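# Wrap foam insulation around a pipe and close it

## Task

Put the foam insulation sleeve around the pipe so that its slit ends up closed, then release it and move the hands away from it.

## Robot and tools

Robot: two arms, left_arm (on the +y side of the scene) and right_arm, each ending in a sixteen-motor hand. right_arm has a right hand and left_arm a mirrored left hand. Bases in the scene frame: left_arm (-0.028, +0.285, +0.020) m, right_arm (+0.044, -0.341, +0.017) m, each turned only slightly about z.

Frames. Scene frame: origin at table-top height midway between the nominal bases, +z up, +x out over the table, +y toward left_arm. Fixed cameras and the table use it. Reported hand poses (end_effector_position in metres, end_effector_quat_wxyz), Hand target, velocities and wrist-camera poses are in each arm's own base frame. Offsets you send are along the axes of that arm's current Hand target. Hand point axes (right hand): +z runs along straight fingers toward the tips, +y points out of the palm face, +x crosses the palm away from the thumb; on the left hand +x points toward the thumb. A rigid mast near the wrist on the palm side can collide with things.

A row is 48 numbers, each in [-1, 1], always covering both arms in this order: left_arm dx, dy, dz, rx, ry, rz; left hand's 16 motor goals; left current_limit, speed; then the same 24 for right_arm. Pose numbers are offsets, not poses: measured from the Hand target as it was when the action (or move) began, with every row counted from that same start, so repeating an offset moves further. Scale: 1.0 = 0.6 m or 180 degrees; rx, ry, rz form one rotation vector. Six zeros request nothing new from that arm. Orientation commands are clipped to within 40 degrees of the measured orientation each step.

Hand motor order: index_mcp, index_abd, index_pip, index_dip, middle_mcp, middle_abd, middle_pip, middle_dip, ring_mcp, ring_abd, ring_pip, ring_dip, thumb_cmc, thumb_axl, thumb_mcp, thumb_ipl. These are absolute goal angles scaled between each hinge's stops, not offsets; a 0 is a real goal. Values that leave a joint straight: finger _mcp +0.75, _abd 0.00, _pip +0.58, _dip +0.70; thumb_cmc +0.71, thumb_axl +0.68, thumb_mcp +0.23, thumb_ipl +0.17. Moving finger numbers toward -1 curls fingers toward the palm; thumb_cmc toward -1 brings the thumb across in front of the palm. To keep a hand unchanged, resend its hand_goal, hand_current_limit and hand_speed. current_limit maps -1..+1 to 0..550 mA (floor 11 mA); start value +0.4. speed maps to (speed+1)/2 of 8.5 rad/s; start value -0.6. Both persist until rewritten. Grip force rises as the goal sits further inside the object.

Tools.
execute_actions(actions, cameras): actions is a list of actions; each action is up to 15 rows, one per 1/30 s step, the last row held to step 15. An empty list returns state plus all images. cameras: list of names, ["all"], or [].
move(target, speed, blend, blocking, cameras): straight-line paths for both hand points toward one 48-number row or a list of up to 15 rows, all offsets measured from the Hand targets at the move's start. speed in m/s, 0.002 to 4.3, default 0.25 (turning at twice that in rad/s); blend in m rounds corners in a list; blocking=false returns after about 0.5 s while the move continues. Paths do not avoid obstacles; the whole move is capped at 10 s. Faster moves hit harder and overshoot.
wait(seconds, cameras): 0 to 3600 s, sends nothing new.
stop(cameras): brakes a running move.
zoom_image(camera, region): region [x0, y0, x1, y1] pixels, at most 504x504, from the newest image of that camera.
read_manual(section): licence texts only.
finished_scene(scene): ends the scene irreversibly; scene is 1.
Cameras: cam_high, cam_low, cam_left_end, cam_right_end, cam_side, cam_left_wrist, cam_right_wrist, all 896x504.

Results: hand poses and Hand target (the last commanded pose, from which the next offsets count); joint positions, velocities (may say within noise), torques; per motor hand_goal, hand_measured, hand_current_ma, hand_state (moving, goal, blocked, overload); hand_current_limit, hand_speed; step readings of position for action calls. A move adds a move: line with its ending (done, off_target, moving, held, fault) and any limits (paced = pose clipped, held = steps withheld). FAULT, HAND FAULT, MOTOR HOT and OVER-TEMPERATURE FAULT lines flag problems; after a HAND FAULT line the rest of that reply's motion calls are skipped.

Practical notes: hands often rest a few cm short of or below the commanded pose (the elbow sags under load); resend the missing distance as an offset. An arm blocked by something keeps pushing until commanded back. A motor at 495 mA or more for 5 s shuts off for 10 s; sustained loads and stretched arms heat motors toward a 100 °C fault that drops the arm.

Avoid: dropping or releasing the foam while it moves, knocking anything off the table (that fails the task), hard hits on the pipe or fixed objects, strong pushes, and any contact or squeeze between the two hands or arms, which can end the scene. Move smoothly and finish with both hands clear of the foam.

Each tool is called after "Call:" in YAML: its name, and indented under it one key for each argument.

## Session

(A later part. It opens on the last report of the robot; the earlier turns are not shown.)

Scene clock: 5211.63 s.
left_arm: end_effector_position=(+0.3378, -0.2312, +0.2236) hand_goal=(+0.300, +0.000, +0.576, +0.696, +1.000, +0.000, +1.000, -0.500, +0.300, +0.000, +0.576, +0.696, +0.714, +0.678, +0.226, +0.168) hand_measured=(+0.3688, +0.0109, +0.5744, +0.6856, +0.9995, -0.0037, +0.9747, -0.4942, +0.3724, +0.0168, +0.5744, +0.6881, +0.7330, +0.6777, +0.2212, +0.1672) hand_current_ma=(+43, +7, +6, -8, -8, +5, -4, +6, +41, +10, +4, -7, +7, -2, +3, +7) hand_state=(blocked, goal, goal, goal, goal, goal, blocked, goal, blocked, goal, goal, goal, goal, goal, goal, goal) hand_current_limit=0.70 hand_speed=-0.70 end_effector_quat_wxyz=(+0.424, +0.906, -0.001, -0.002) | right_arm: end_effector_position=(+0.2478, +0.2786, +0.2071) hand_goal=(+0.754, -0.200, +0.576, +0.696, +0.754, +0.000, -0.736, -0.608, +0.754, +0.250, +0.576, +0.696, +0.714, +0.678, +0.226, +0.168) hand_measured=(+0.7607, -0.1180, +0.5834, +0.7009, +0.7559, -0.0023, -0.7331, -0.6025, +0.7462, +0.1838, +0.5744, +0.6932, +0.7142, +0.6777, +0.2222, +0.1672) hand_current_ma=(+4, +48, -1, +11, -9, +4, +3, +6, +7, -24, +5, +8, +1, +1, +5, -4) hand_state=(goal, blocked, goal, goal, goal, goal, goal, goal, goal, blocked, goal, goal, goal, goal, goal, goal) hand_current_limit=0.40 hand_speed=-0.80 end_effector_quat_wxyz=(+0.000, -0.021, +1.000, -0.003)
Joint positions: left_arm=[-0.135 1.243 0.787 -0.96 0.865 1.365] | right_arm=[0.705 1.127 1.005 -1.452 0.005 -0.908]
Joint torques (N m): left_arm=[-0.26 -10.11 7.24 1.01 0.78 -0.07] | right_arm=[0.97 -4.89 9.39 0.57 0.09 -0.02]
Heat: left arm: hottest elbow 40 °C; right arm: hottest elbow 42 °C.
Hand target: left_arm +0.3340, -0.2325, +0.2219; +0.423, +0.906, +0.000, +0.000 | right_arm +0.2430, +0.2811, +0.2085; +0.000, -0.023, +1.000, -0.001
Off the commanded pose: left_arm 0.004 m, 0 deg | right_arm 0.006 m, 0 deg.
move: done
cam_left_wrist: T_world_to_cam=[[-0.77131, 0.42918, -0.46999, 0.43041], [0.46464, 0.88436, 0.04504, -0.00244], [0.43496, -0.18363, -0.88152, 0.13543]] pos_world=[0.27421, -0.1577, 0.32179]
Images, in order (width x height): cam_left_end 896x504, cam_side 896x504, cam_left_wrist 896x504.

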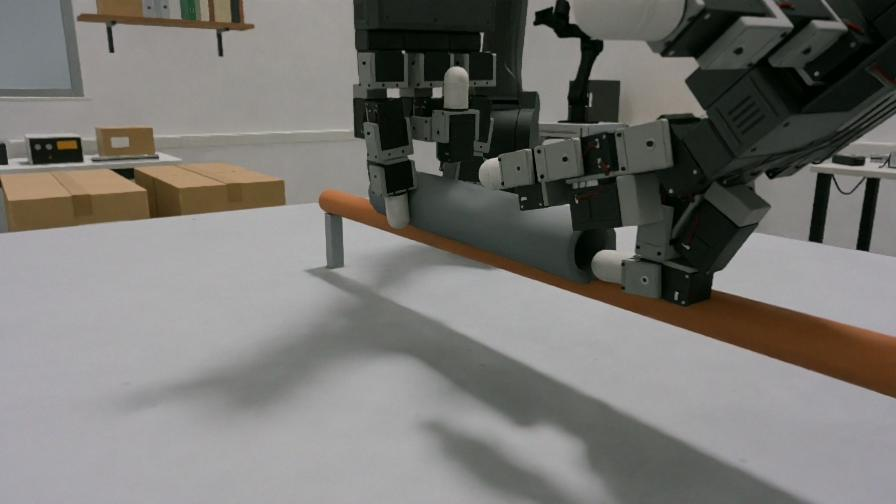

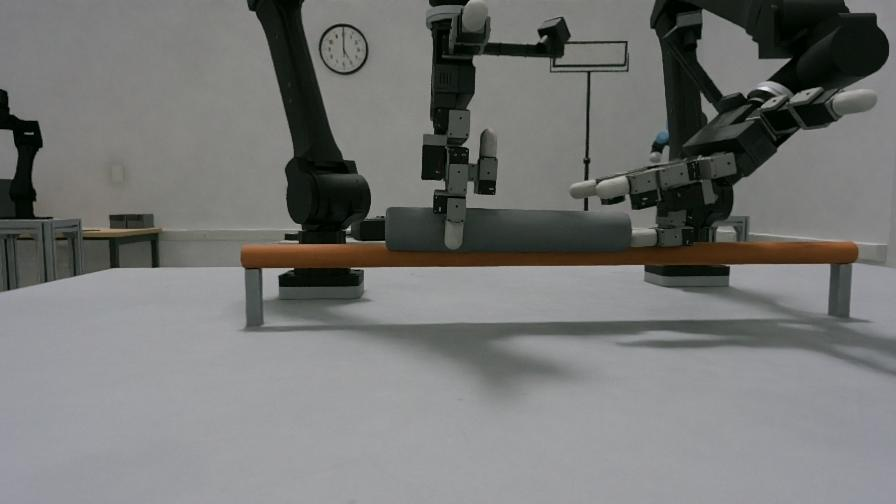

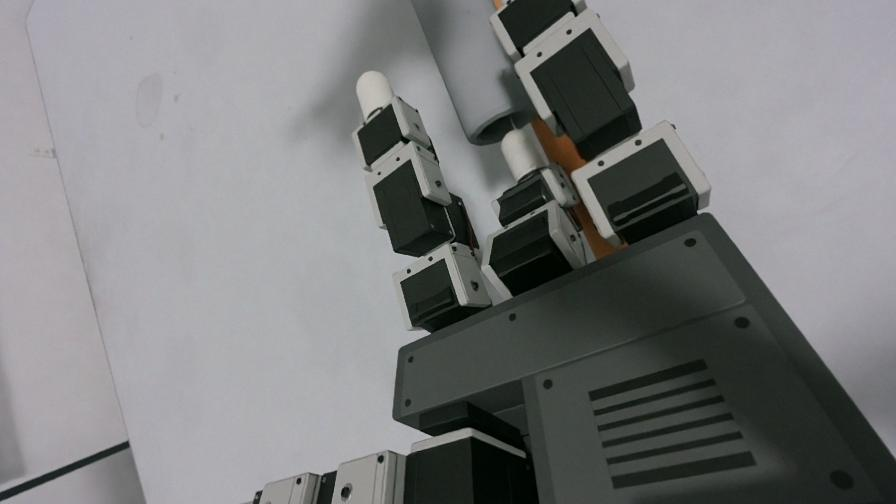

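Call:
move:
  target:
    - [-0.003,0.0204,-0.0171,0,0,0,0.3,0.0,0.576,0.696,1,0,1,-0.5,0.3,0,0.576,0.696,0.714,0.678,0.226,0.168,0.7,-0.7,0,0,0,0,0,0,0.754,-0.2,0.576,0.696,0.754,0,-0.737,-0.609,0.754,0.25,0.576,0.696,0.714,0.678,0.226,0.168,0.4,-0.8]
    - [-0.003,0.0632,0.0340,0,0,0,0.3,0.0,0.576,0.696,1,0,1,-0.5,0.3,0,0.576,0.696,0.714,0.678,0.226,0.168,0.7,-0.7,0,0,0,0,0,0,0.754,-0.2,0.576,0.696,0.754,0,-0.737,-0.609,0.754,0.25,0.576,0.696,0.714,0.678,0.226,0.168,0.4,-0.8]
  speed: 0.06
  cameras: ["cam_left_end","cam_left_wrist","cam_side"]

Call:
zoom_image:
  camera: "cam_left_end"
  region: [540, 150, 740, 300]

Call:
zoom_image:
  camera: "cam_left_wrist"
  region: [400, 0, 660, 200]

Scene clock: 5225.03 s.
left_arm: end_effector_position=(+0.3321, -0.2692, +0.2322) hand_goal=(+0.300, +0.000, +0.576, +0.696, +1.000, +0.000, +1.000, -0.500, +0.300, +0.000, +0.576, +0.696, +0.714, +0.678, +0.226, +0.168) hand_measured=(+0.3688, +0.0109, +0.5744, +0.6856, +0.9995, -0.0052, +0.9747, -0.4980, +0.3724, +0.0153, +0.5744, +0.6881, +0.7330, +0.6777, +0.2212, +0.1672) hand_current_ma=(+48, +12, +11, -12, -1, +6, -4, +4, +45, +12, +2, -9, +16, -6, +3, +10) hand_state=(blocked, goal, goal, goal, goal, goal, blocked, goal, blocked, goal, goal, goal, goal, goal, goal, goal) hand_current_limit=0.70 hand_speed=-0.70 end_effector_quat_wxyz=(+0.420, +0.908, +0.004, -0.008) | right_arm: end_effector_position=(+0.2478, +0.2786, +0.2071) hand_goal=(+0.754, -0.200, +0.576, +0.696, +0.754, +0.000, -0.736, -0.608, +0.754, +0.250, +0.576, +0.696, +0.714, +0.678, +0.226, +0.168) hand_measured=(+0.7667, -0.1180, +0.5834, +0.7022, +0.7571, -0.0008, -0.7318, -0.6025, +0.7535, +0.1853, +0.5808, +0.7022, +0.7154, +0.6777, +0.2222, +0.1681) hand_current_ma=(+6, +47, -2, +11, -12, +3, +2, +6, +10, -28, +8, +10, -2, -5, +2, -6) hand_state=(goal, blocked, goal, goal, goal, goal, goal, goal, goal, blocked, goal, goal, goal, goal, goal, goal) hand_current_limit=0.40 hand_speed=-0.80 end_effector_quat_wxyz=(+0.000, -0.021, +1.000, -0.003)
Joint positions: left_arm=[-0.257 1.213 0.787 -0.87 0.833 1.183] | right_arm=[0.705 1.127 1.005 -1.452 0.005 -0.907]
Joint torques (N m): left_arm=[-0.67 -9.99 8.76 1.37 0.83 -0.1] | right_arm=[0.97 -4.89 9.39 0.58 0.09 -0.02]
Motor temperatures (°C): left_arm=[25 30 38 23 26 22] | right_arm=[23 28 42 25 23 22]
Heat: left arm: hottest elbow 38 °C; right arm: hottest elbow 42 °C.
Hand target: left_arm +0.3322, -0.2726, +0.2378; +0.423, +0.906, +0.000, +0.000 | right_arm +0.2430, +0.2811, +0.2085; +0.000, -0.023, +1.000, -0.001
Off the commanded pose: left_arm 0.007 m, 1 deg | right_arm 0.006 m, 0 deg.
move: done
cam_left_wrist: T_world_to_cam=[[-0.77978, 0.43067, -0.45439, 0.44594], [0.46264, 0.88539, 0.04523, 0.03431], [0.42179, -0.17495, -0.88965, 0.14715]] pos_world=[0.26979, -0.19669, 0.33199]
Images, in order (width x height): cam_left_end 896x504, cam_side 896x504, cam_left_wrist 896x504.

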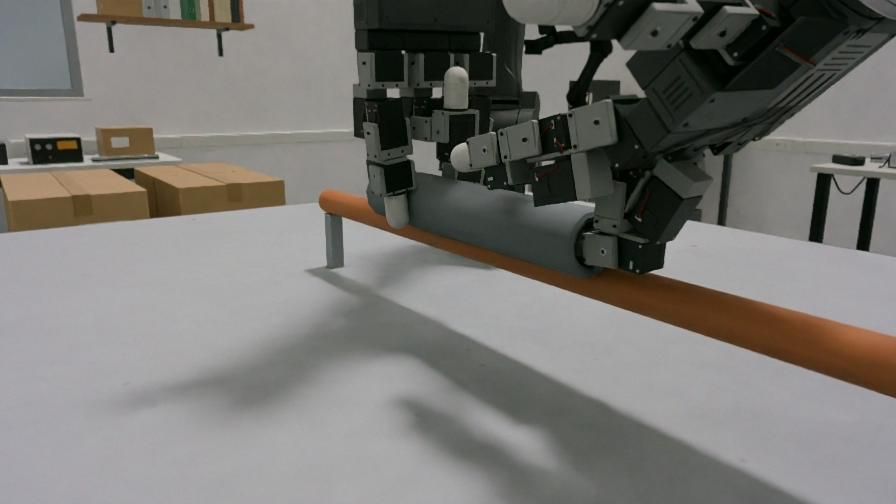

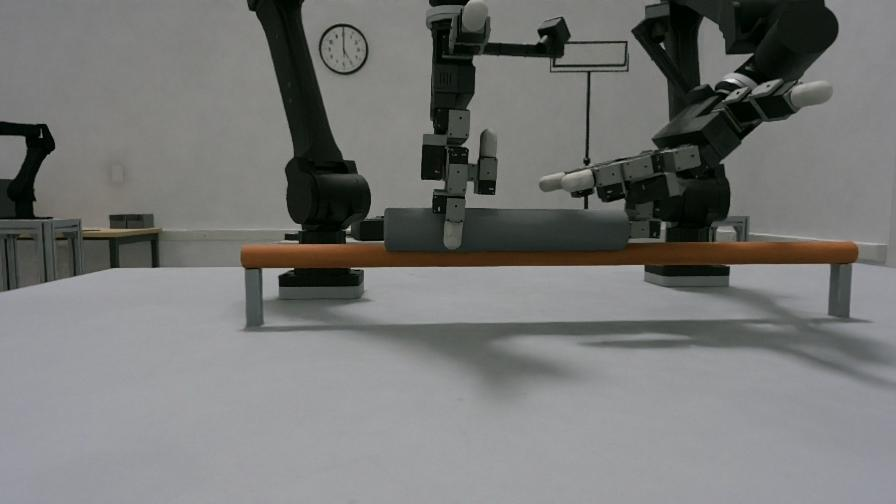

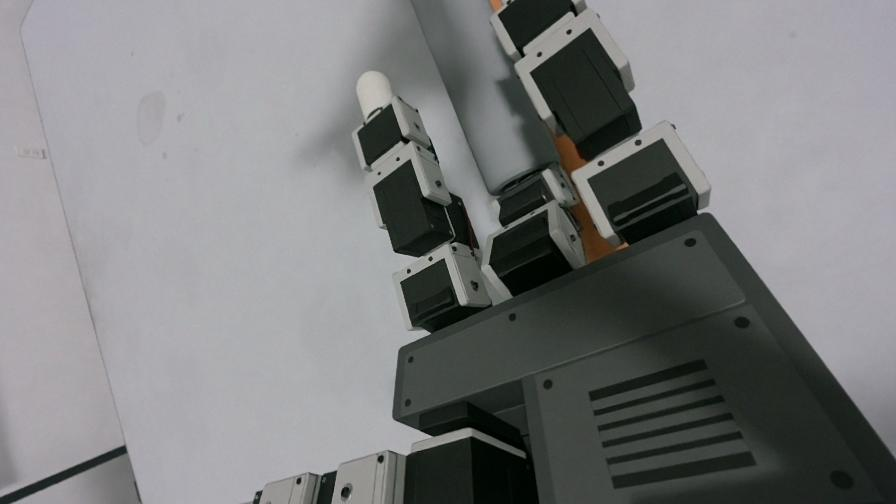

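Scaled by 2.520 from the camera's image (finer frame: 1280x720).

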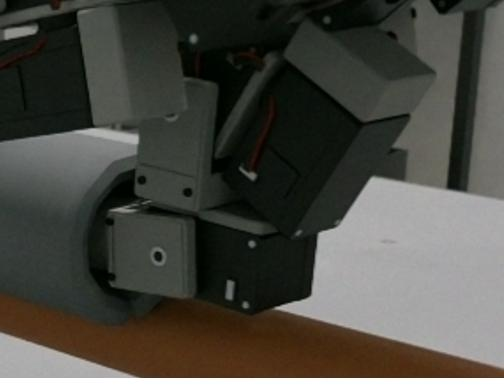

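Scaled by 1.938 from the camera's image (finer frame: 1280x720).

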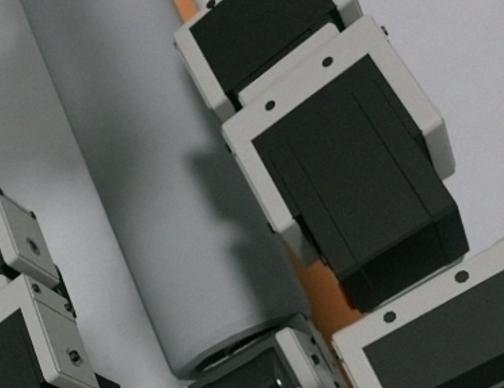

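Call:
move:
  target:
    - [0,0.0255,-0.0214,0,0,0,0.3,0.0,0.576,0.696,1,0,1,-0.5,0.3,0,0.576,0.696,0.714,0.678,0.226,0.168,0.7,-0.7,0,0,0,0,0,0,0.754,-0.2,0.576,0.696,0.754,0,-0.737,-0.609,0.754,0.25,0.576,0.696,0.714,0.678,0.226,0.168,0.4,-0.8]
    - [-0.0408,0.0255,-0.0214,0,0,0,0.3,0.0,0.576,0.696,1,0,1,-0.5,0.3,0,0.576,0.696,0.714,0.678,0.226,0.168,0.7,-0.7,0,0,0,0,0,0,0.754,-0.2,0.576,0.696,0.754,0,-0.737,-0.609,0.754,0.25,0.576,0.696,0.714,0.678,0.226,0.168,0.4,-0.8]
  speed: 0.06
  cameras: ["cam_left_end","cam_left_wrist","cam_side"]

Call:
zoom_image:
  camera: "cam_left_end"
  region: [540, 150, 740, 300]

Call:
zoom_image:
  camera: "cam_left_wrist"
  region: [400, 0, 660, 200]

Scene clock: 5258.03 s.
left_arm: end_effector_position=(+0.3152, -0.2708, +0.2623) hand_goal=(+0.300, +0.000, +0.576, +0.696, +1.000, +0.000, +1.000, -0.500, +0.300, +0.000, +0.576, +0.696, +0.714, +0.678, +0.226, +0.168) hand_measured=(+0.3688, +0.0109, +0.5744, +0.6856, +1.0000, -0.0037, +0.9747, -0.4916, +0.3724, +0.0168, +0.5744, +0.6881, +0.7330, +0.6777, +0.2212, +0.1672) hand_current_ma=(+45, +8, +15, -12, -7, +0, -5, +9, +39, +12, +1, -7, +14, -1, +2, +9) hand_state=(blocked, goal, goal, goal, goal, goal, blocked, goal, blocked, goal, goal, goal, goal, goal, goal, goal) hand_current_limit=0.70 hand_speed=-0.70 end_effector_quat_wxyz=(+0.424, +0.906, -0.003, +0.011) | right_arm: end_effector_position=(+0.2478, +0.2786, +0.2071) hand_goal=(+0.754, -0.200, +0.576, +0.696, +0.754, +0.000, -0.736, -0.608, +0.754, +0.250, +0.576, +0.696, +0.714, +0.678, +0.226, +0.168) hand_measured=(+0.7607, -0.1180, +0.5834, +0.6958, +0.7559, -0.0008, -0.7331, -0.6012, +0.7595, +0.1838, +0.5821, +0.7009, +0.7129, +0.6767, +0.2212, +0.1672) hand_current_ma=(+6, +53, -5, +7, -9, +4, +3, +9, +13, -26, +12, +12, +4, -1, +3, -5) hand_state=(goal, blocked, goal, goal, goal, goal, goal, goal, goal, blocked, goal, goal, goal, goal, goal, goal) hand_current_limit=0.40 hand_speed=-0.80 end_effector_quat_wxyz=(+0.000, -0.021, +1.000, -0.003)
Joint positions: left_arm=[-0.277 1.115 0.787 -0.903 0.824 1.152] | right_arm=[0.705 1.127 1.005 -1.452 0.005 -0.907]
Joint torques (N m): left_arm=[-0.79 -8.76 7.9 0.54 0.87 -0.12] | right_arm=[1.03 -4.95 9.36 0.58 0.09 -0.02]
Heat: left arm: hottest elbow 37 °C; right arm: hottest elbow 42 °C.
Hand target: left_arm +0.3077, -0.2726, +0.2578; +0.423, +0.906, +0.000, +0.000 | right_arm +0.2430, +0.2811, +0.2085; +0.000, -0.023, +1.000, -0.001
Off the commanded pose: left_arm 0.009 m, 1 deg | right_arm 0.006 m, 0 deg.
move: done
cam_left_wrist: T_world_to_cam=[[-0.76157, 0.4246, -0.48962, 0.44892], [0.4585, 0.88693, 0.05598, 0.04117], [0.45803, -0.18186, -0.87014, 0.16238]] pos_world=[0.24863, -0.1976, 0.35879]
Images, in order (width x height): cam_left_end 896x504, cam_side 896x504, cam_left_wrist 896x504.

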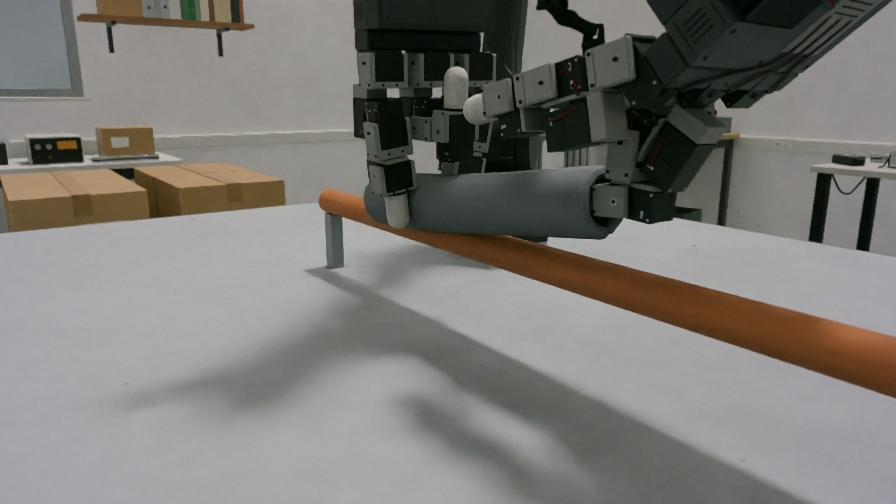

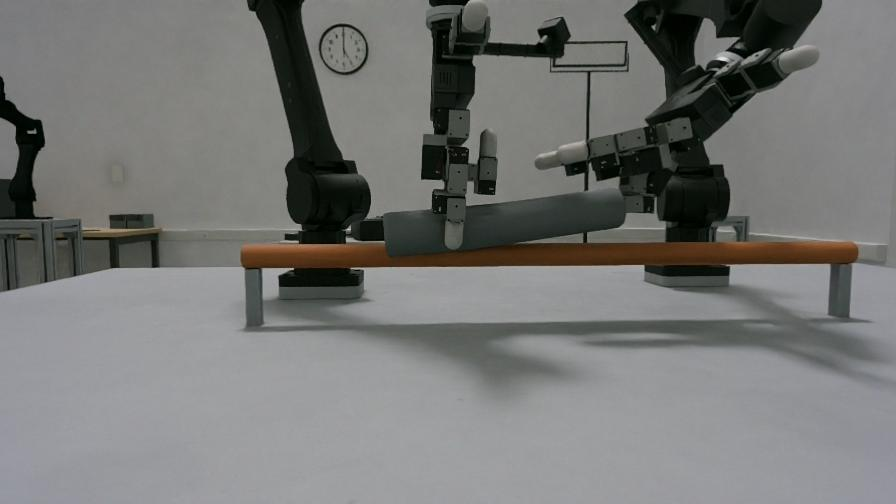

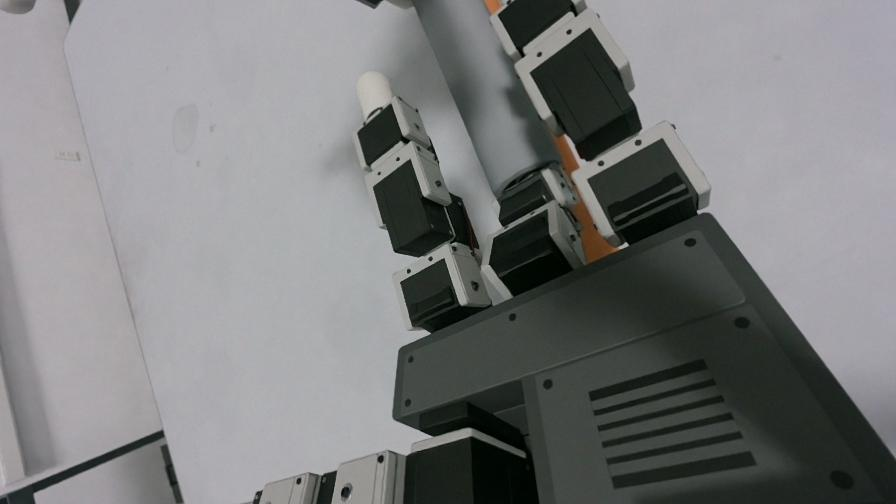

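Scaled by 2.520 from the camera's image (finer frame: 1280x720).

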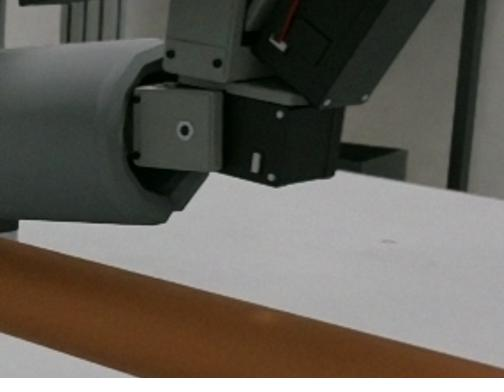

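Scaled by 1.938 from the camera's image (finer frame: 1280x720).

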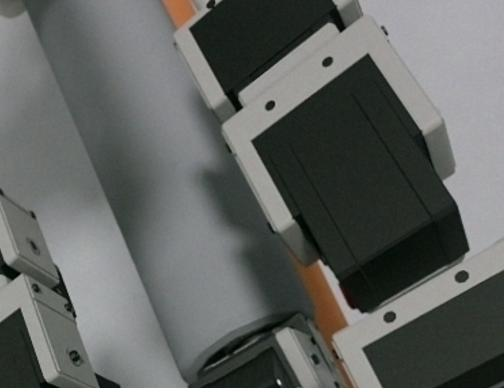

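Call:
move:
  target: [0,-0.0422,0.0353,0,0,0,0.3,0.0,0.576,0.696,1,0,1,-0.5,0.3,0,0.576,0.696,0.714,0.678,0.226,0.168,0.7,-0.7,0,0,0,0,0,0,0.754,-0.2,0.576,0.696,0.754,0,-0.737,-0.609,0.754,0.25,0.576,0.696,0.714,0.678,0.226,0.168,0.4,-0.8]
  speed: 0.06
  cameras: ["cam_left_end","cam_left_wrist","cam_side"]

Call:
zoom_image:
  camera: "cam_left_end"
  region: [560, 190, 680, 290]

Call:
zoom_image:
  camera: "cam_left_wrist"
  region: [400, 0, 660, 200]

Scene clock: 5282.50 s.
left_arm: end_effector_position=(+0.3093, -0.2694, +0.2369) hand_goal=(+0.300, +0.000, +0.576, +0.696, +1.000, +0.000, +1.000, -0.500, +0.300, +0.000, +0.576, +0.696, +0.714, +0.678, +0.226, +0.168) hand_measured=(+0.3688, +0.0109, +0.5757, +0.6856, +0.9995, -0.0037, +0.9747, -0.4980, +0.3724, +0.0168, +0.5744, +0.6881, +0.7330, +0.6777, +0.2203, +0.1672) hand_current_ma=(+44, +6, +11, -11, -4, +7, -7, +6, +46, +9, +2, -4, +7, -4, +2, +7) hand_state=(blocked, goal, goal, goal, goal, goal, blocked, goal, blocked, goal, goal, goal, goal, goal, goal, goal) hand_current_limit=0.70 hand_speed=-0.70 end_effector_quat_wxyz=(+0.424, +0.905, -0.004, +0.012) | right_arm: end_effector_position=(+0.2478, +0.2786, +0.2071) hand_goal=(+0.754, -0.200, +0.576, +0.696, +0.754, +0.000, -0.736, -0.608, +0.754, +0.250, +0.576, +0.696, +0.714, +0.678, +0.226, +0.168) hand_measured=(+0.7583, -0.1180, +0.5821, +0.7022, +0.7559, -0.0008, -0.7331, -0.6025, +0.7619, +0.1838, +0.5821, +0.7009, +0.7142, +0.6777, +0.2212, +0.1672) hand_current_ma=(+4, +47, -1, +10, -13, +5, +1, +9, +11, -25, +10, +14, +4, -2, +3, -4) hand_state=(goal, blocked, goal, goal, goal, goal, goal, goal, goal, blocked, goal, goal, goal, goal, goal, goal) hand_current_limit=0.40 hand_speed=-0.80 end_effector_quat_wxyz=(+0.000, -0.021, +1.000, -0.003)
Joint positions: left_arm=[-0.278 1.126 0.723 -0.824 0.824 1.151] | right_arm=[0.705 1.127 1.005 -1.452 0.005 -0.907]
Joint torques (N m): left_arm=[-0.62 -5.77 7.71 1.46 0.87 -0.1] | right_arm=[0.97 -4.84 9.39 0.58 0.09 -0.02]
Heat: left arm: hottest elbow 36 °C; right arm: hottest elbow 42 °C.
Hand target: left_arm +0.3078, -0.2725, +0.2248; +0.423, +0.906, +0.001, +0.000 | right_arm +0.2430, +0.2811, +0.2085; +0.000, -0.023, +1.000, -0.001
Off the commanded pose: left_arm 0.013 m, 2 deg | right_arm 0.006 m, 0 deg.
move: off_target (left_arm)
cam_left_wrist: T_world_to_cam=[[-0.75992, 0.42426, -0.49248, 0.43151], [0.45857, 0.88687, 0.05643, 0.04394], [0.4607, -0.18295, -0.86849, 0.1418]] pos_world=[0.24244, -0.1961, 0.33319]
Images, in order (width x height): cam_left_end 896x504, cam_side 896x504, cam_left_wrist 896x504.

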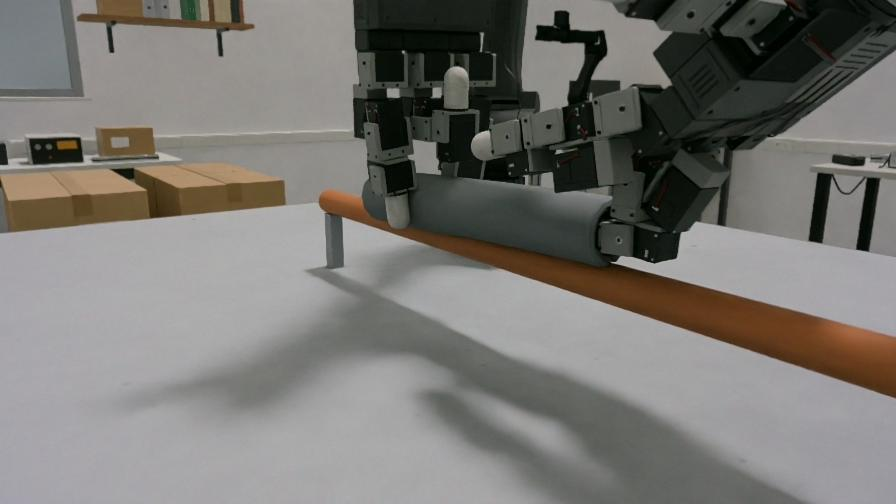

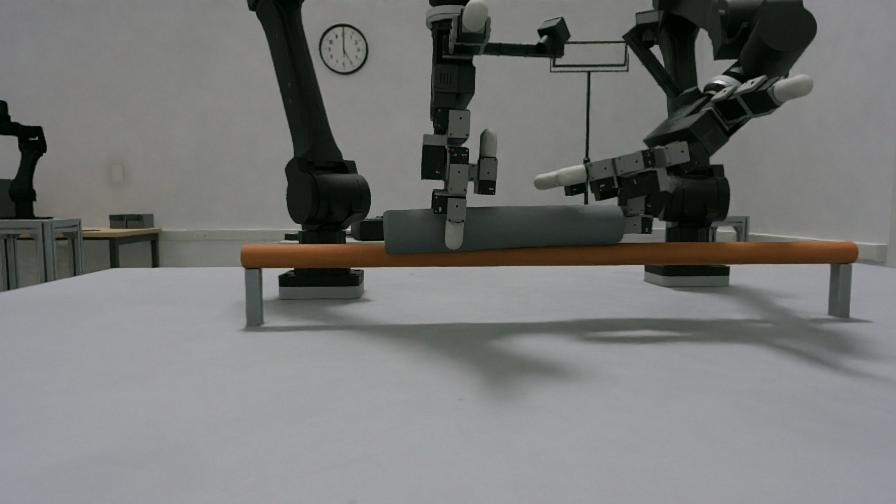

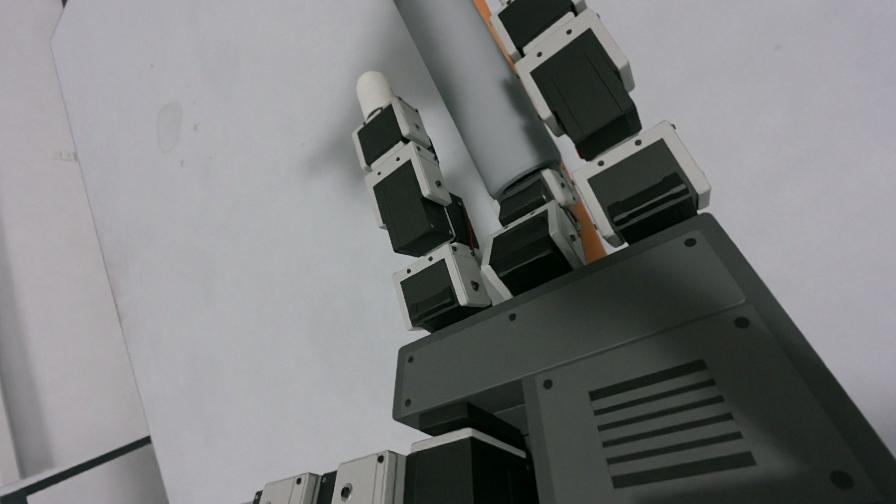

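Scaled by 4.200 from the camera's image (finer frame: 1280x720).

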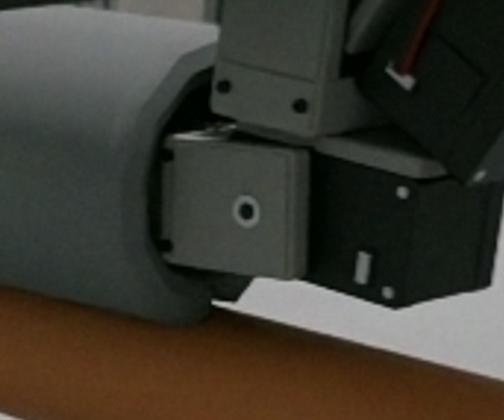

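Scaled by 1.938 from the camera's image (finer frame: 1280x720).

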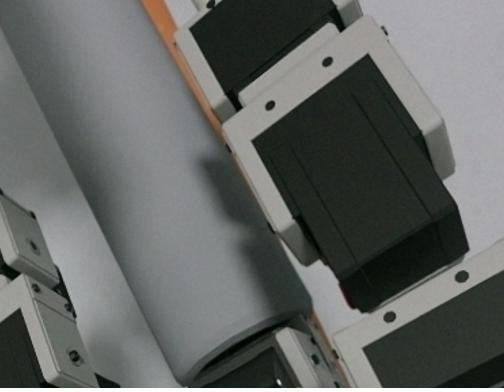

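Call:
move:
  target: [-0.0133,0,0,0,0,0,0.3,0.0,0.576,0.696,1,0,1,-0.5,0.3,0,0.576,0.696,0.714,0.678,0.226,0.168,0.7,-0.7,0,0,0,0,0,0,0.754,-0.2,0.576,0.696,0.754,0,-0.737,-0.609,0.754,0.25,0.576,0.696,0.714,0.678,0.226,0.168,0.4,-0.8]
  speed: 0.03
  cameras: ["cam_left_end","cam_left_wrist","cam_side"]

Call:
zoom_image:
  camera: "cam_left_end"
  region: [560, 190, 680, 290]

Call:
zoom_image:
  camera: "cam_left_wrist"
  region: [400, 0, 660, 200]

Scene clock: 5319.10 s.
left_arm: end_effector_position=(+0.3076, -0.2696, +0.2334) hand_goal=(+0.300, +0.000, +0.576, +0.696, +1.000, +0.000, +1.000, -0.500, +0.300, +0.000, +0.576, +0.696, +0.714, +0.678, +0.226, +0.168) hand_measured=(+0.3688, +0.0109, +0.5744, +0.6856, +0.9983, +0.0036, +0.9735, -0.5260, +0.3724, +0.0168, +0.5744, +0.6881, +0.7330, +0.6777, +0.2212, +0.1681) hand_current_ma=(+46, +4, +7, -9, -5, +8, -2, -1, +44, +7, -4, -13, +14, +0, +2, +5) hand_state=(blocked, goal, goal, goal, goal, goal, blocked, blocked, blocked, goal, goal, goal, goal, goal, goal, goal) hand_current_limit=0.70 hand_speed=-0.70 end_effector_quat_wxyz=(+0.424, +0.905, -0.001, +0.010) | right_arm: end_effector_position=(+0.2478, +0.2786, +0.2071) hand_goal=(+0.754, -0.200, +0.576, +0.696, +0.754, +0.000, -0.736, -0.608, +0.754, +0.250, +0.576, +0.696, +0.714, +0.678, +0.226, +0.168) hand_measured=(+0.7583, -0.1180, +0.5821, +0.7022, +0.7571, -0.0023, -0.7331, -0.6025, +0.7643, +0.1867, +0.5821, +0.7009, +0.7154, +0.6767, +0.2212, +0.1681) hand_current_ma=(+1, +46, -3, +11, -10, +1, +4, +11, +13, -23, +14, +10, +1, -6, +1, -4) hand_state=(goal, blocked, goal, goal, goal, goal, goal, goal, goal, blocked, goal, goal, goal, goal, goal, goal) hand_current_limit=0.40 hand_speed=-0.80 end_effector_quat_wxyz=(+0.000, -0.021, +1.000, -0.003)
Joint positions: left_arm=[-0.28 1.125 0.712 -0.815 0.824 1.142] | right_arm=[0.705 1.127 1.005 -1.452 0.005 -0.907]
Joint torques (N m): left_arm=[-1.14 -8.06 7.12 1.28 0.77 -0.11] | right_arm=[0.91 -5.01 9.37 0.59 0.08 -0.02]
Heat: left arm: hottest elbow 36 °C; right arm: hottest elbow 42 °C.
Hand target: left_arm +0.2997, -0.2725, +0.2249; +0.423, +0.906, +0.000, +0.000 | right_arm +0.2430, +0.2811, +0.2085; +0.000, -0.023, +1.000, -0.001
Off the commanded pose: left_arm 0.012 m, 1 deg | right_arm 0.006 m, 0 deg.
move: off_target (left_arm)
cam_left_wrist: T_world_to_cam=[[-0.76512, 0.42165, -0.48662, 0.42817], [0.45594, 0.88843, 0.05293, 0.04707], [0.45465, -0.18138, -0.87201, 0.14257]] pos_world=[0.24133, -0.1965, 0.33019]
Images, in order (width x height): cam_left_end 896x504, cam_side 896x504, cam_left_wrist 896x504.

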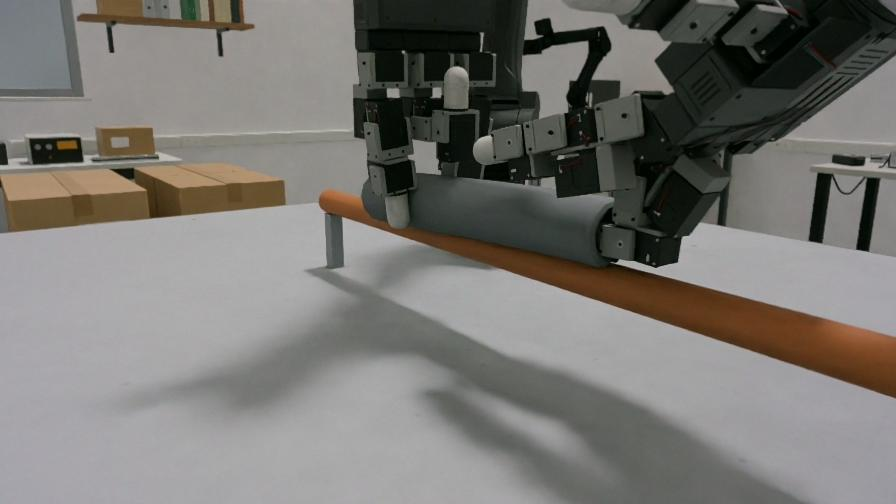

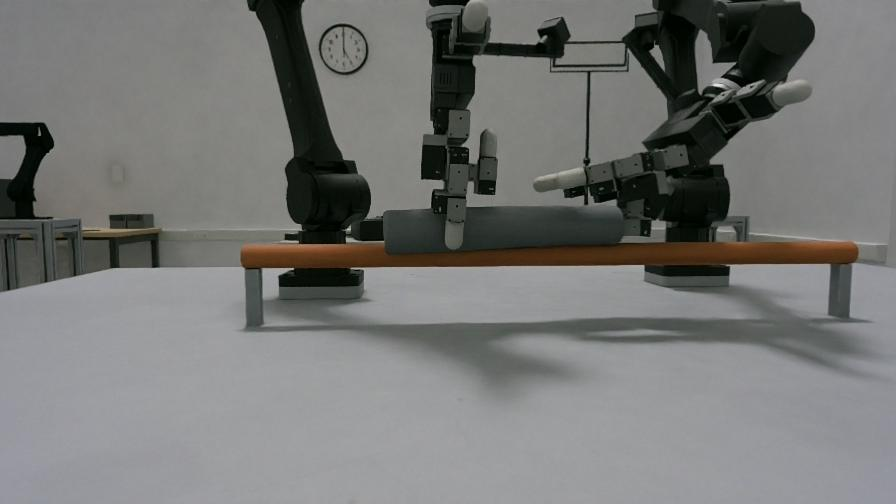

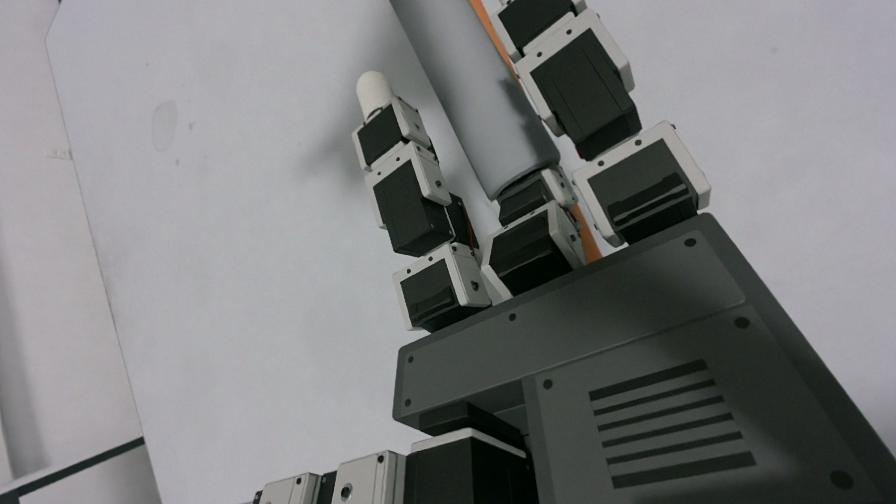

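Scaled by 4.200 from the camera's image (finer frame: 1280x720).

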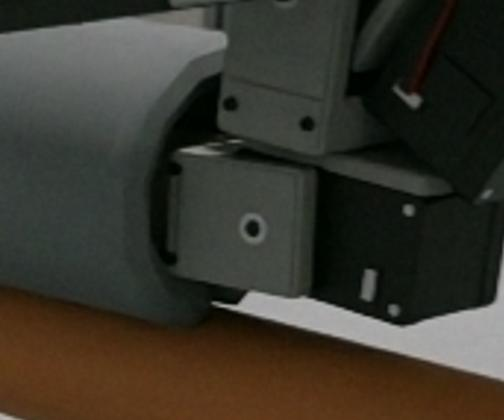

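Scaled by 1.938 from the camera's image (finer frame: 1280x720).

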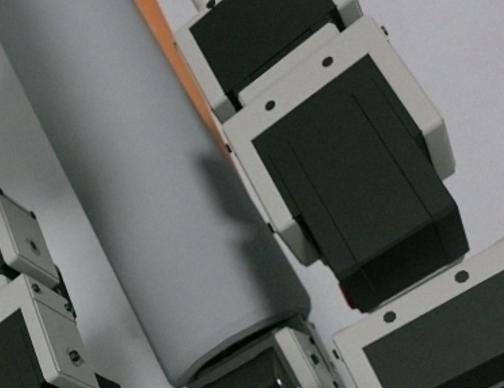

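Call:
move:
  target:
    - [-0.0133,0.0102,-0.0086,0,0,0,0.3,0.0,0.576,0.696,1,0,1,-0.5,0.3,0,0.576,0.696,0.714,0.678,0.226,0.168,0.7,-0.7,0,0,0,0,0,0,0.754,-0.2,0.576,0.696,0.754,0,-0.737,-0.609,0.754,0.25,0.576,0.696,0.714,0.678,0.226,0.168,0.4,-0.8]
  speed: 0.03
  cameras: ["cam_left_end","cam_left_wrist","cam_side"]

Call:
zoom_image:
  camera: "cam_left_end"
  region: [560, 190, 680, 290]

Call:
zoom_image:
  camera: "cam_left_wrist"
  region: [400, 0, 660, 200]

Scene clock: 5326.07 s.
left_arm: end_effector_position=(+0.2998, -0.2713, +0.2378) hand_goal=(+0.300, +0.000, +0.576, +0.696, +1.000, +0.000, +1.000, -0.500, +0.300, +0.000, +0.576, +0.696, +0.714, +0.678, +0.226, +0.168) hand_measured=(+0.3688, +0.0109, +0.5744, +0.6856, +0.9995, +0.0036, +0.9747, -0.5095, +0.3724, +0.0168, +0.5744, +0.6881, +0.7330, +0.6777, +0.2203, +0.1681) hand_current_ma=(+47, +6, +8, -10, -5, +7, -5, +1, +43, +16, +0, -14, +16, -1, +6, +14) hand_state=(blocked, goal, goal, goal, goal, goal, blocked, goal, blocked, goal, goal, goal, goal, goal, goal, goal) hand_current_limit=0.70 hand_speed=-0.70 end_effector_quat_wxyz=(+0.425, +0.905, -0.004, +0.012) | right_arm: end_effector_position=(+0.2478, +0.2786, +0.2071) hand_goal=(+0.754, -0.200, +0.576, +0.696, +0.754, +0.000, -0.736, -0.608, +0.754, +0.250, +0.576, +0.696, +0.714, +0.678, +0.226, +0.168) hand_measured=(+0.7559, -0.1165, +0.5834, +0.7022, +0.7571, +0.0007, -0.7318, -0.6025, +0.7679, +0.1838, +0.5834, +0.7009, +0.7142, +0.6767, +0.2212, +0.1672) hand_current_ma=(+7, +49, -2, +7, -10, +4, +5, +9, +14, -24, +15, +10, +3, -2, +3, -4) hand_state=(goal, blocked, goal, goal, goal, goal, goal, goal, goal, blocked, goal, goal, goal, goal, goal, goal) hand_current_limit=0.40 hand_speed=-0.80 end_effector_quat_wxyz=(+0.000, -0.021, +1.000, -0.003)
Joint positions: left_arm=[-0.293 1.096 0.702 -0.818 0.821 1.13] | right_arm=[0.705 1.127 1.005 -1.452 0.005 -0.907]
Joint torques (N m): left_arm=[-1.03 -8.06 7.61 0.49 0.79 -0.1] | right_arm=[0.85 -4.84 9.37 0.55 0.08 -0.03]
Heat: left arm: hottest elbow 36 °C; right arm: hottest elbow 42 °C.
Hand target: left_arm +0.2918, -0.2726, +0.2328; +0.423, +0.906, +0.000, +0.000 | right_arm +0.2430, +0.2811, +0.2085; +0.000, -0.023, +1.000, -0.001
Off the commanded pose: left_arm 0.010 m, 2 deg | right_arm 0.006 m, 0 deg.
move: done
cam_left_wrist: T_world_to_cam=[[-0.76033, 0.42351, -0.49247, 0.42546], [0.45866, 0.88693, 0.05461, 0.05027], [0.45992, -0.18436, -0.86861, 0.14633]] pos_world=[0.23313, -0.1978, 0.33389]
Images, in order (width x height): cam_left_end 896x504, cam_side 896x504, cam_left_wrist 896x504.

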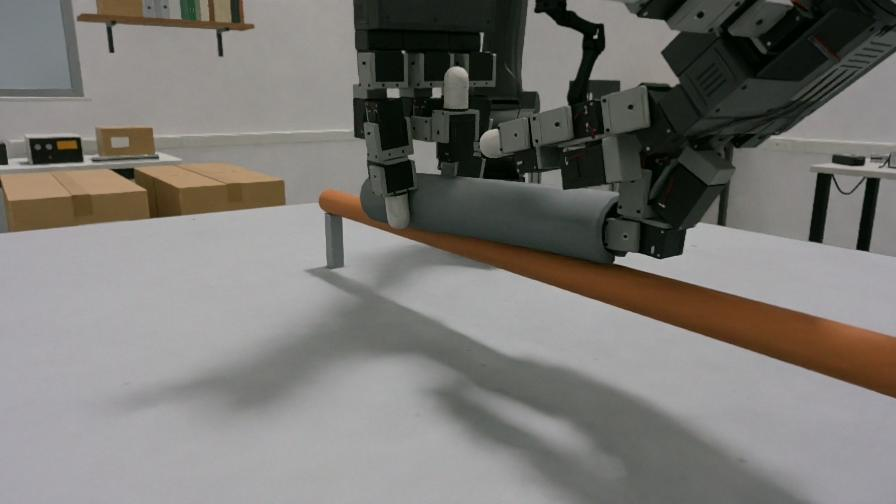

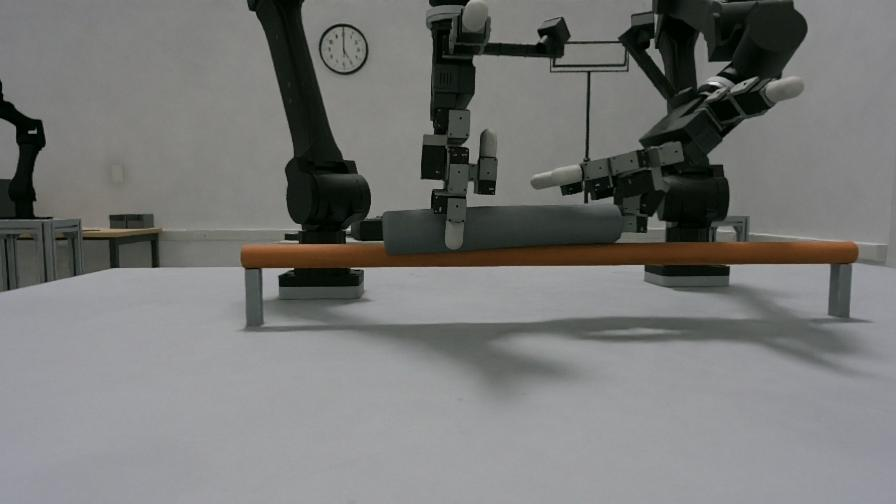

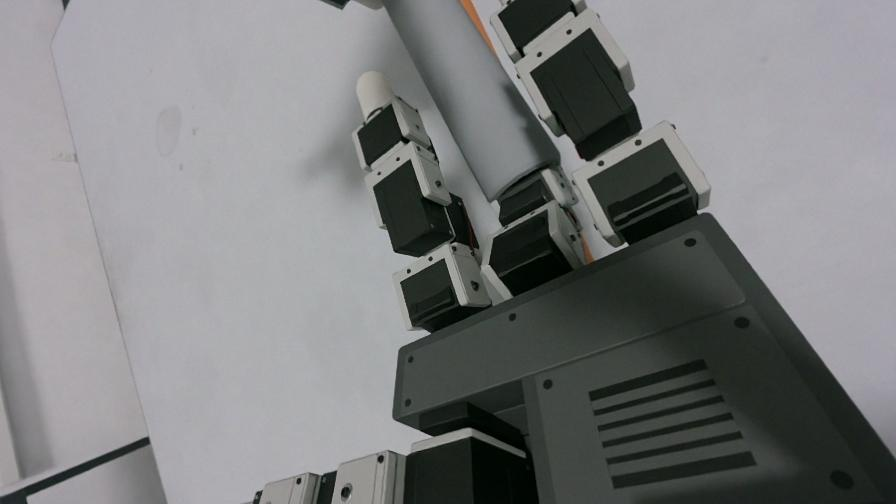

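Scaled by 4.200 from the camera's image (finer frame: 1280x720).

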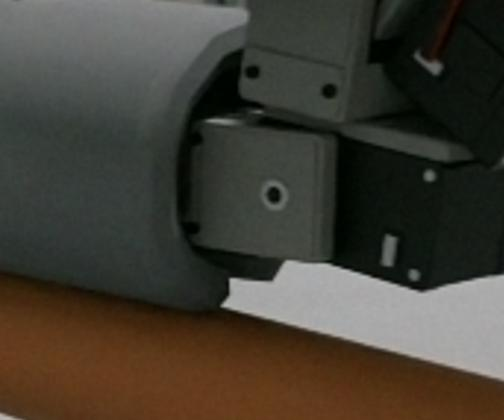

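Scaled by 1.938 from the camera's image (finer frame: 1280x720).

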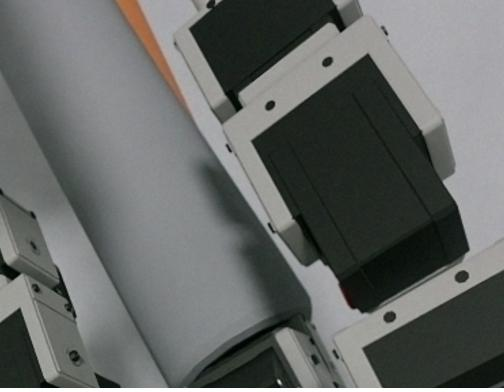

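Call:
move:
  target:
    - [0.003,0,0,0,0,0,0.75,0.0,0.576,0.696,1,0,1,-0.5,0.75,0,0.576,0.696,0.714,0.678,0.226,0.168,0.5,-0.7,0,0,0,0,0,0,0.754,-0.2,0.576,0.696,0.754,0,-0.737,-0.609,0.754,0.25,0.576,0.696,0.714,0.678,0.226,0.168,0.4,-0.8]
    - [0.003,0.0001,0,0,0,0,0.75,-0.18,0.576,0.696,1,0,1,-0.5,0.75,0.12,0.576,0.696,0.714,0.678,0.226,0.168,0.5,-0.8,0,0,0,0,0,0,0.754,-0.2,0.576,0.696,0.754,0,-0.737,-0.609,0.754,0.25,0.576,0.696,0.714,0.678,0.226,0.168,0.4,-0.8]
  speed: 0.03
  cameras: ["cam_left_end","cam_left_wrist","cam_side"]

Call:
zoom_image:
  camera: "cam_left_end"
  region: [560, 190, 680, 290]

Call:
zoom_image:
  camera: "cam_left_wrist"
  region: [400, 0, 660, 200]

Scene clock: 5340.73 s.
left_arm: end_effector_position=(+0.2998, -0.2713, +0.2378) hand_goal=(+0.750, -0.180, +0.576, +0.696, +1.000, +0.000, +1.000, -0.500, +0.750, +0.120, +0.576, +0.696, +0.714, +0.678, +0.226, +0.168) hand_measured=(+0.7378, -0.0184, +0.5654, +0.6856, +0.9995, -0.0081, +0.9747, -0.5069, +0.7716, +0.1032, +0.5744, +0.6881, +0.7330, +0.6767, +0.2212, +0.1681) hand_current_ma=(+5, +71, +7, -10, -5, +0, -5, +6, +10, +7, +5, -4, +9, -5, +7, +12) hand_state=(goal, blocked, goal, goal, goal, goal, blocked, goal, blocked, goal, goal, goal, goal, goal, goal, goal) hand_current_limit=0.50 hand_speed=-0.80 end_effector_quat_wxyz=(+0.425, +0.905, -0.004, +0.012) | right_arm: end_effector_position=(+0.2478, +0.2786, +0.2071) hand_goal=(+0.754, -0.200, +0.576, +0.696, +0.754, +0.000, -0.736, -0.608, +0.754, +0.250, +0.576, +0.696, +0.714, +0.678, +0.226, +0.168) hand_measured=(+0.7535, -0.1195, +0.5821, +0.7022, +0.7559, -0.0008, -0.7331, -0.6025, +0.7679, +0.1838, +0.5834, +0.7022, +0.7142, +0.6767, +0.2222, +0.1681) hand_current_ma=(+2, +51, -2, +14, -9, +0, +1, +9, +14, -27, +13, +15, +1, +0, +3, -5) hand_state=(goal, blocked, goal, goal, goal, goal, goal, goal, goal, blocked, goal, goal, goal, goal, goal, goal) hand_current_limit=0.40 hand_speed=-0.80 end_effector_quat_wxyz=(+0.000, -0.021, +1.000, -0.003)
Joint positions: left_arm=[-0.293 1.096 0.702 -0.818 0.821 1.129] | right_arm=[0.705 1.127 1.005 -1.452 0.005 -0.907]
Joint torques (N m): left_arm=[-0.62 -7.59 8.01 0.42 0.75 -0.07] | right_arm=[0.91 -4.84 9.39 0.55 0.09 -0.03]
Heat: left arm: hottest elbow 36 °C; right arm: hottest elbow 42 °C.
Hand target: left_arm +0.2935, -0.2726, +0.2329; +0.423, +0.906, +0.000, +0.000 | right_arm +0.2430, +0.2811, +0.2085; +0.000, -0.023, +1.000, -0.001
Off the commanded pose: left_arm 0.008 m, 2 deg | right_arm 0.006 m, 0 deg.
move: done
cam_left_wrist: T_world_to_cam=[[-0.76056, 0.42334, -0.49228, 0.42546], [0.45848, 0.88704, 0.05448, 0.05037], [0.45973, -0.18426, -0.86873, 0.14652]] pos_world=[0.23313, -0.1978, 0.33399]
Images, in order (width x height): cam_left_end 896x504, cam_side 896x504, cam_left_wrist 896x504.

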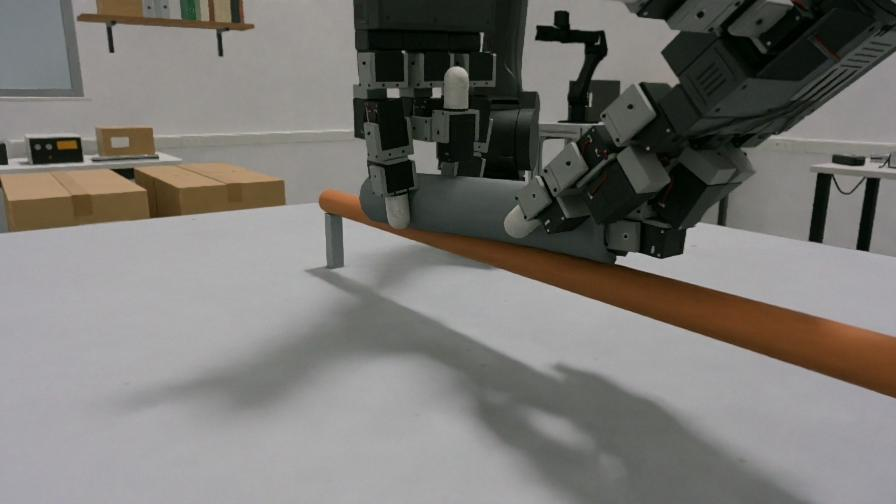

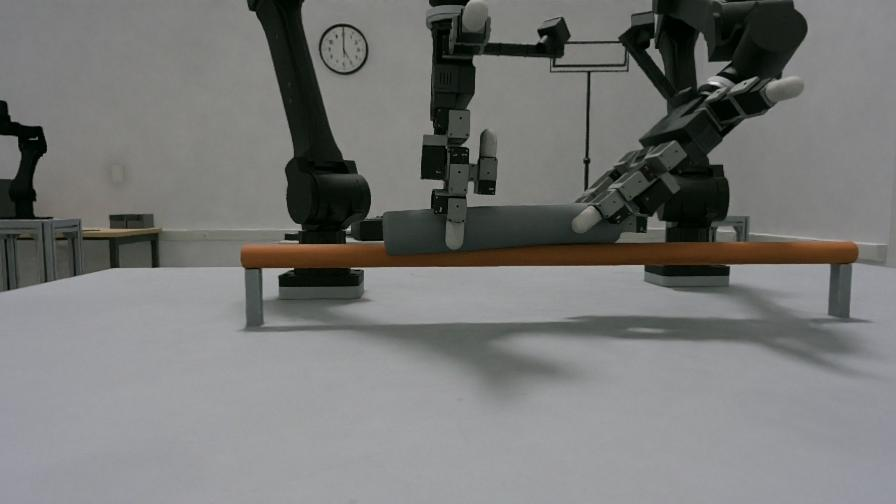

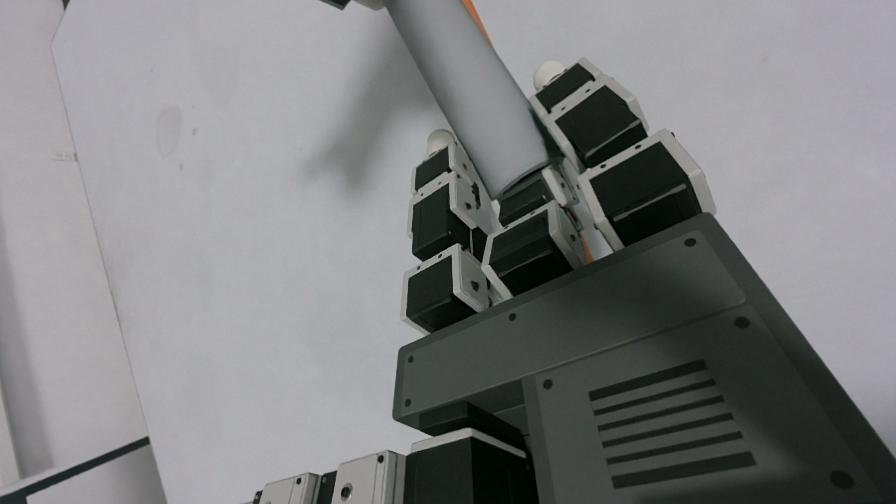

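Scaled by 4.200 from the camera's image (finer frame: 1280x720).

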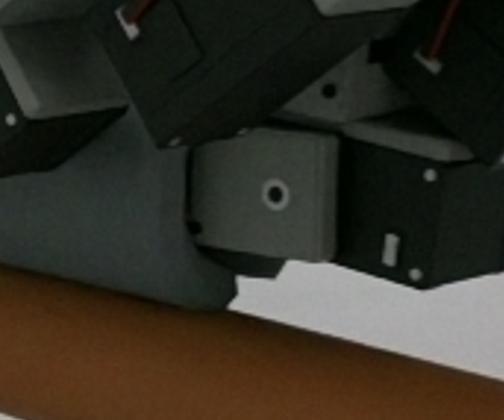

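Scaled by 1.938 from the camera's image (finer frame: 1280x720).

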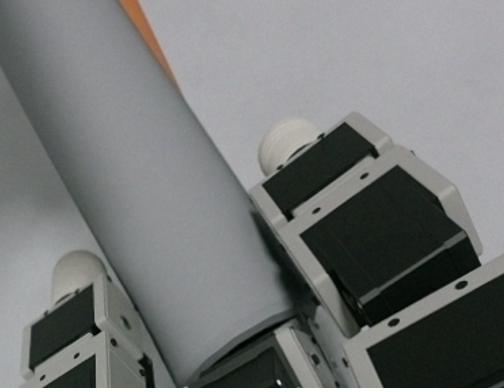

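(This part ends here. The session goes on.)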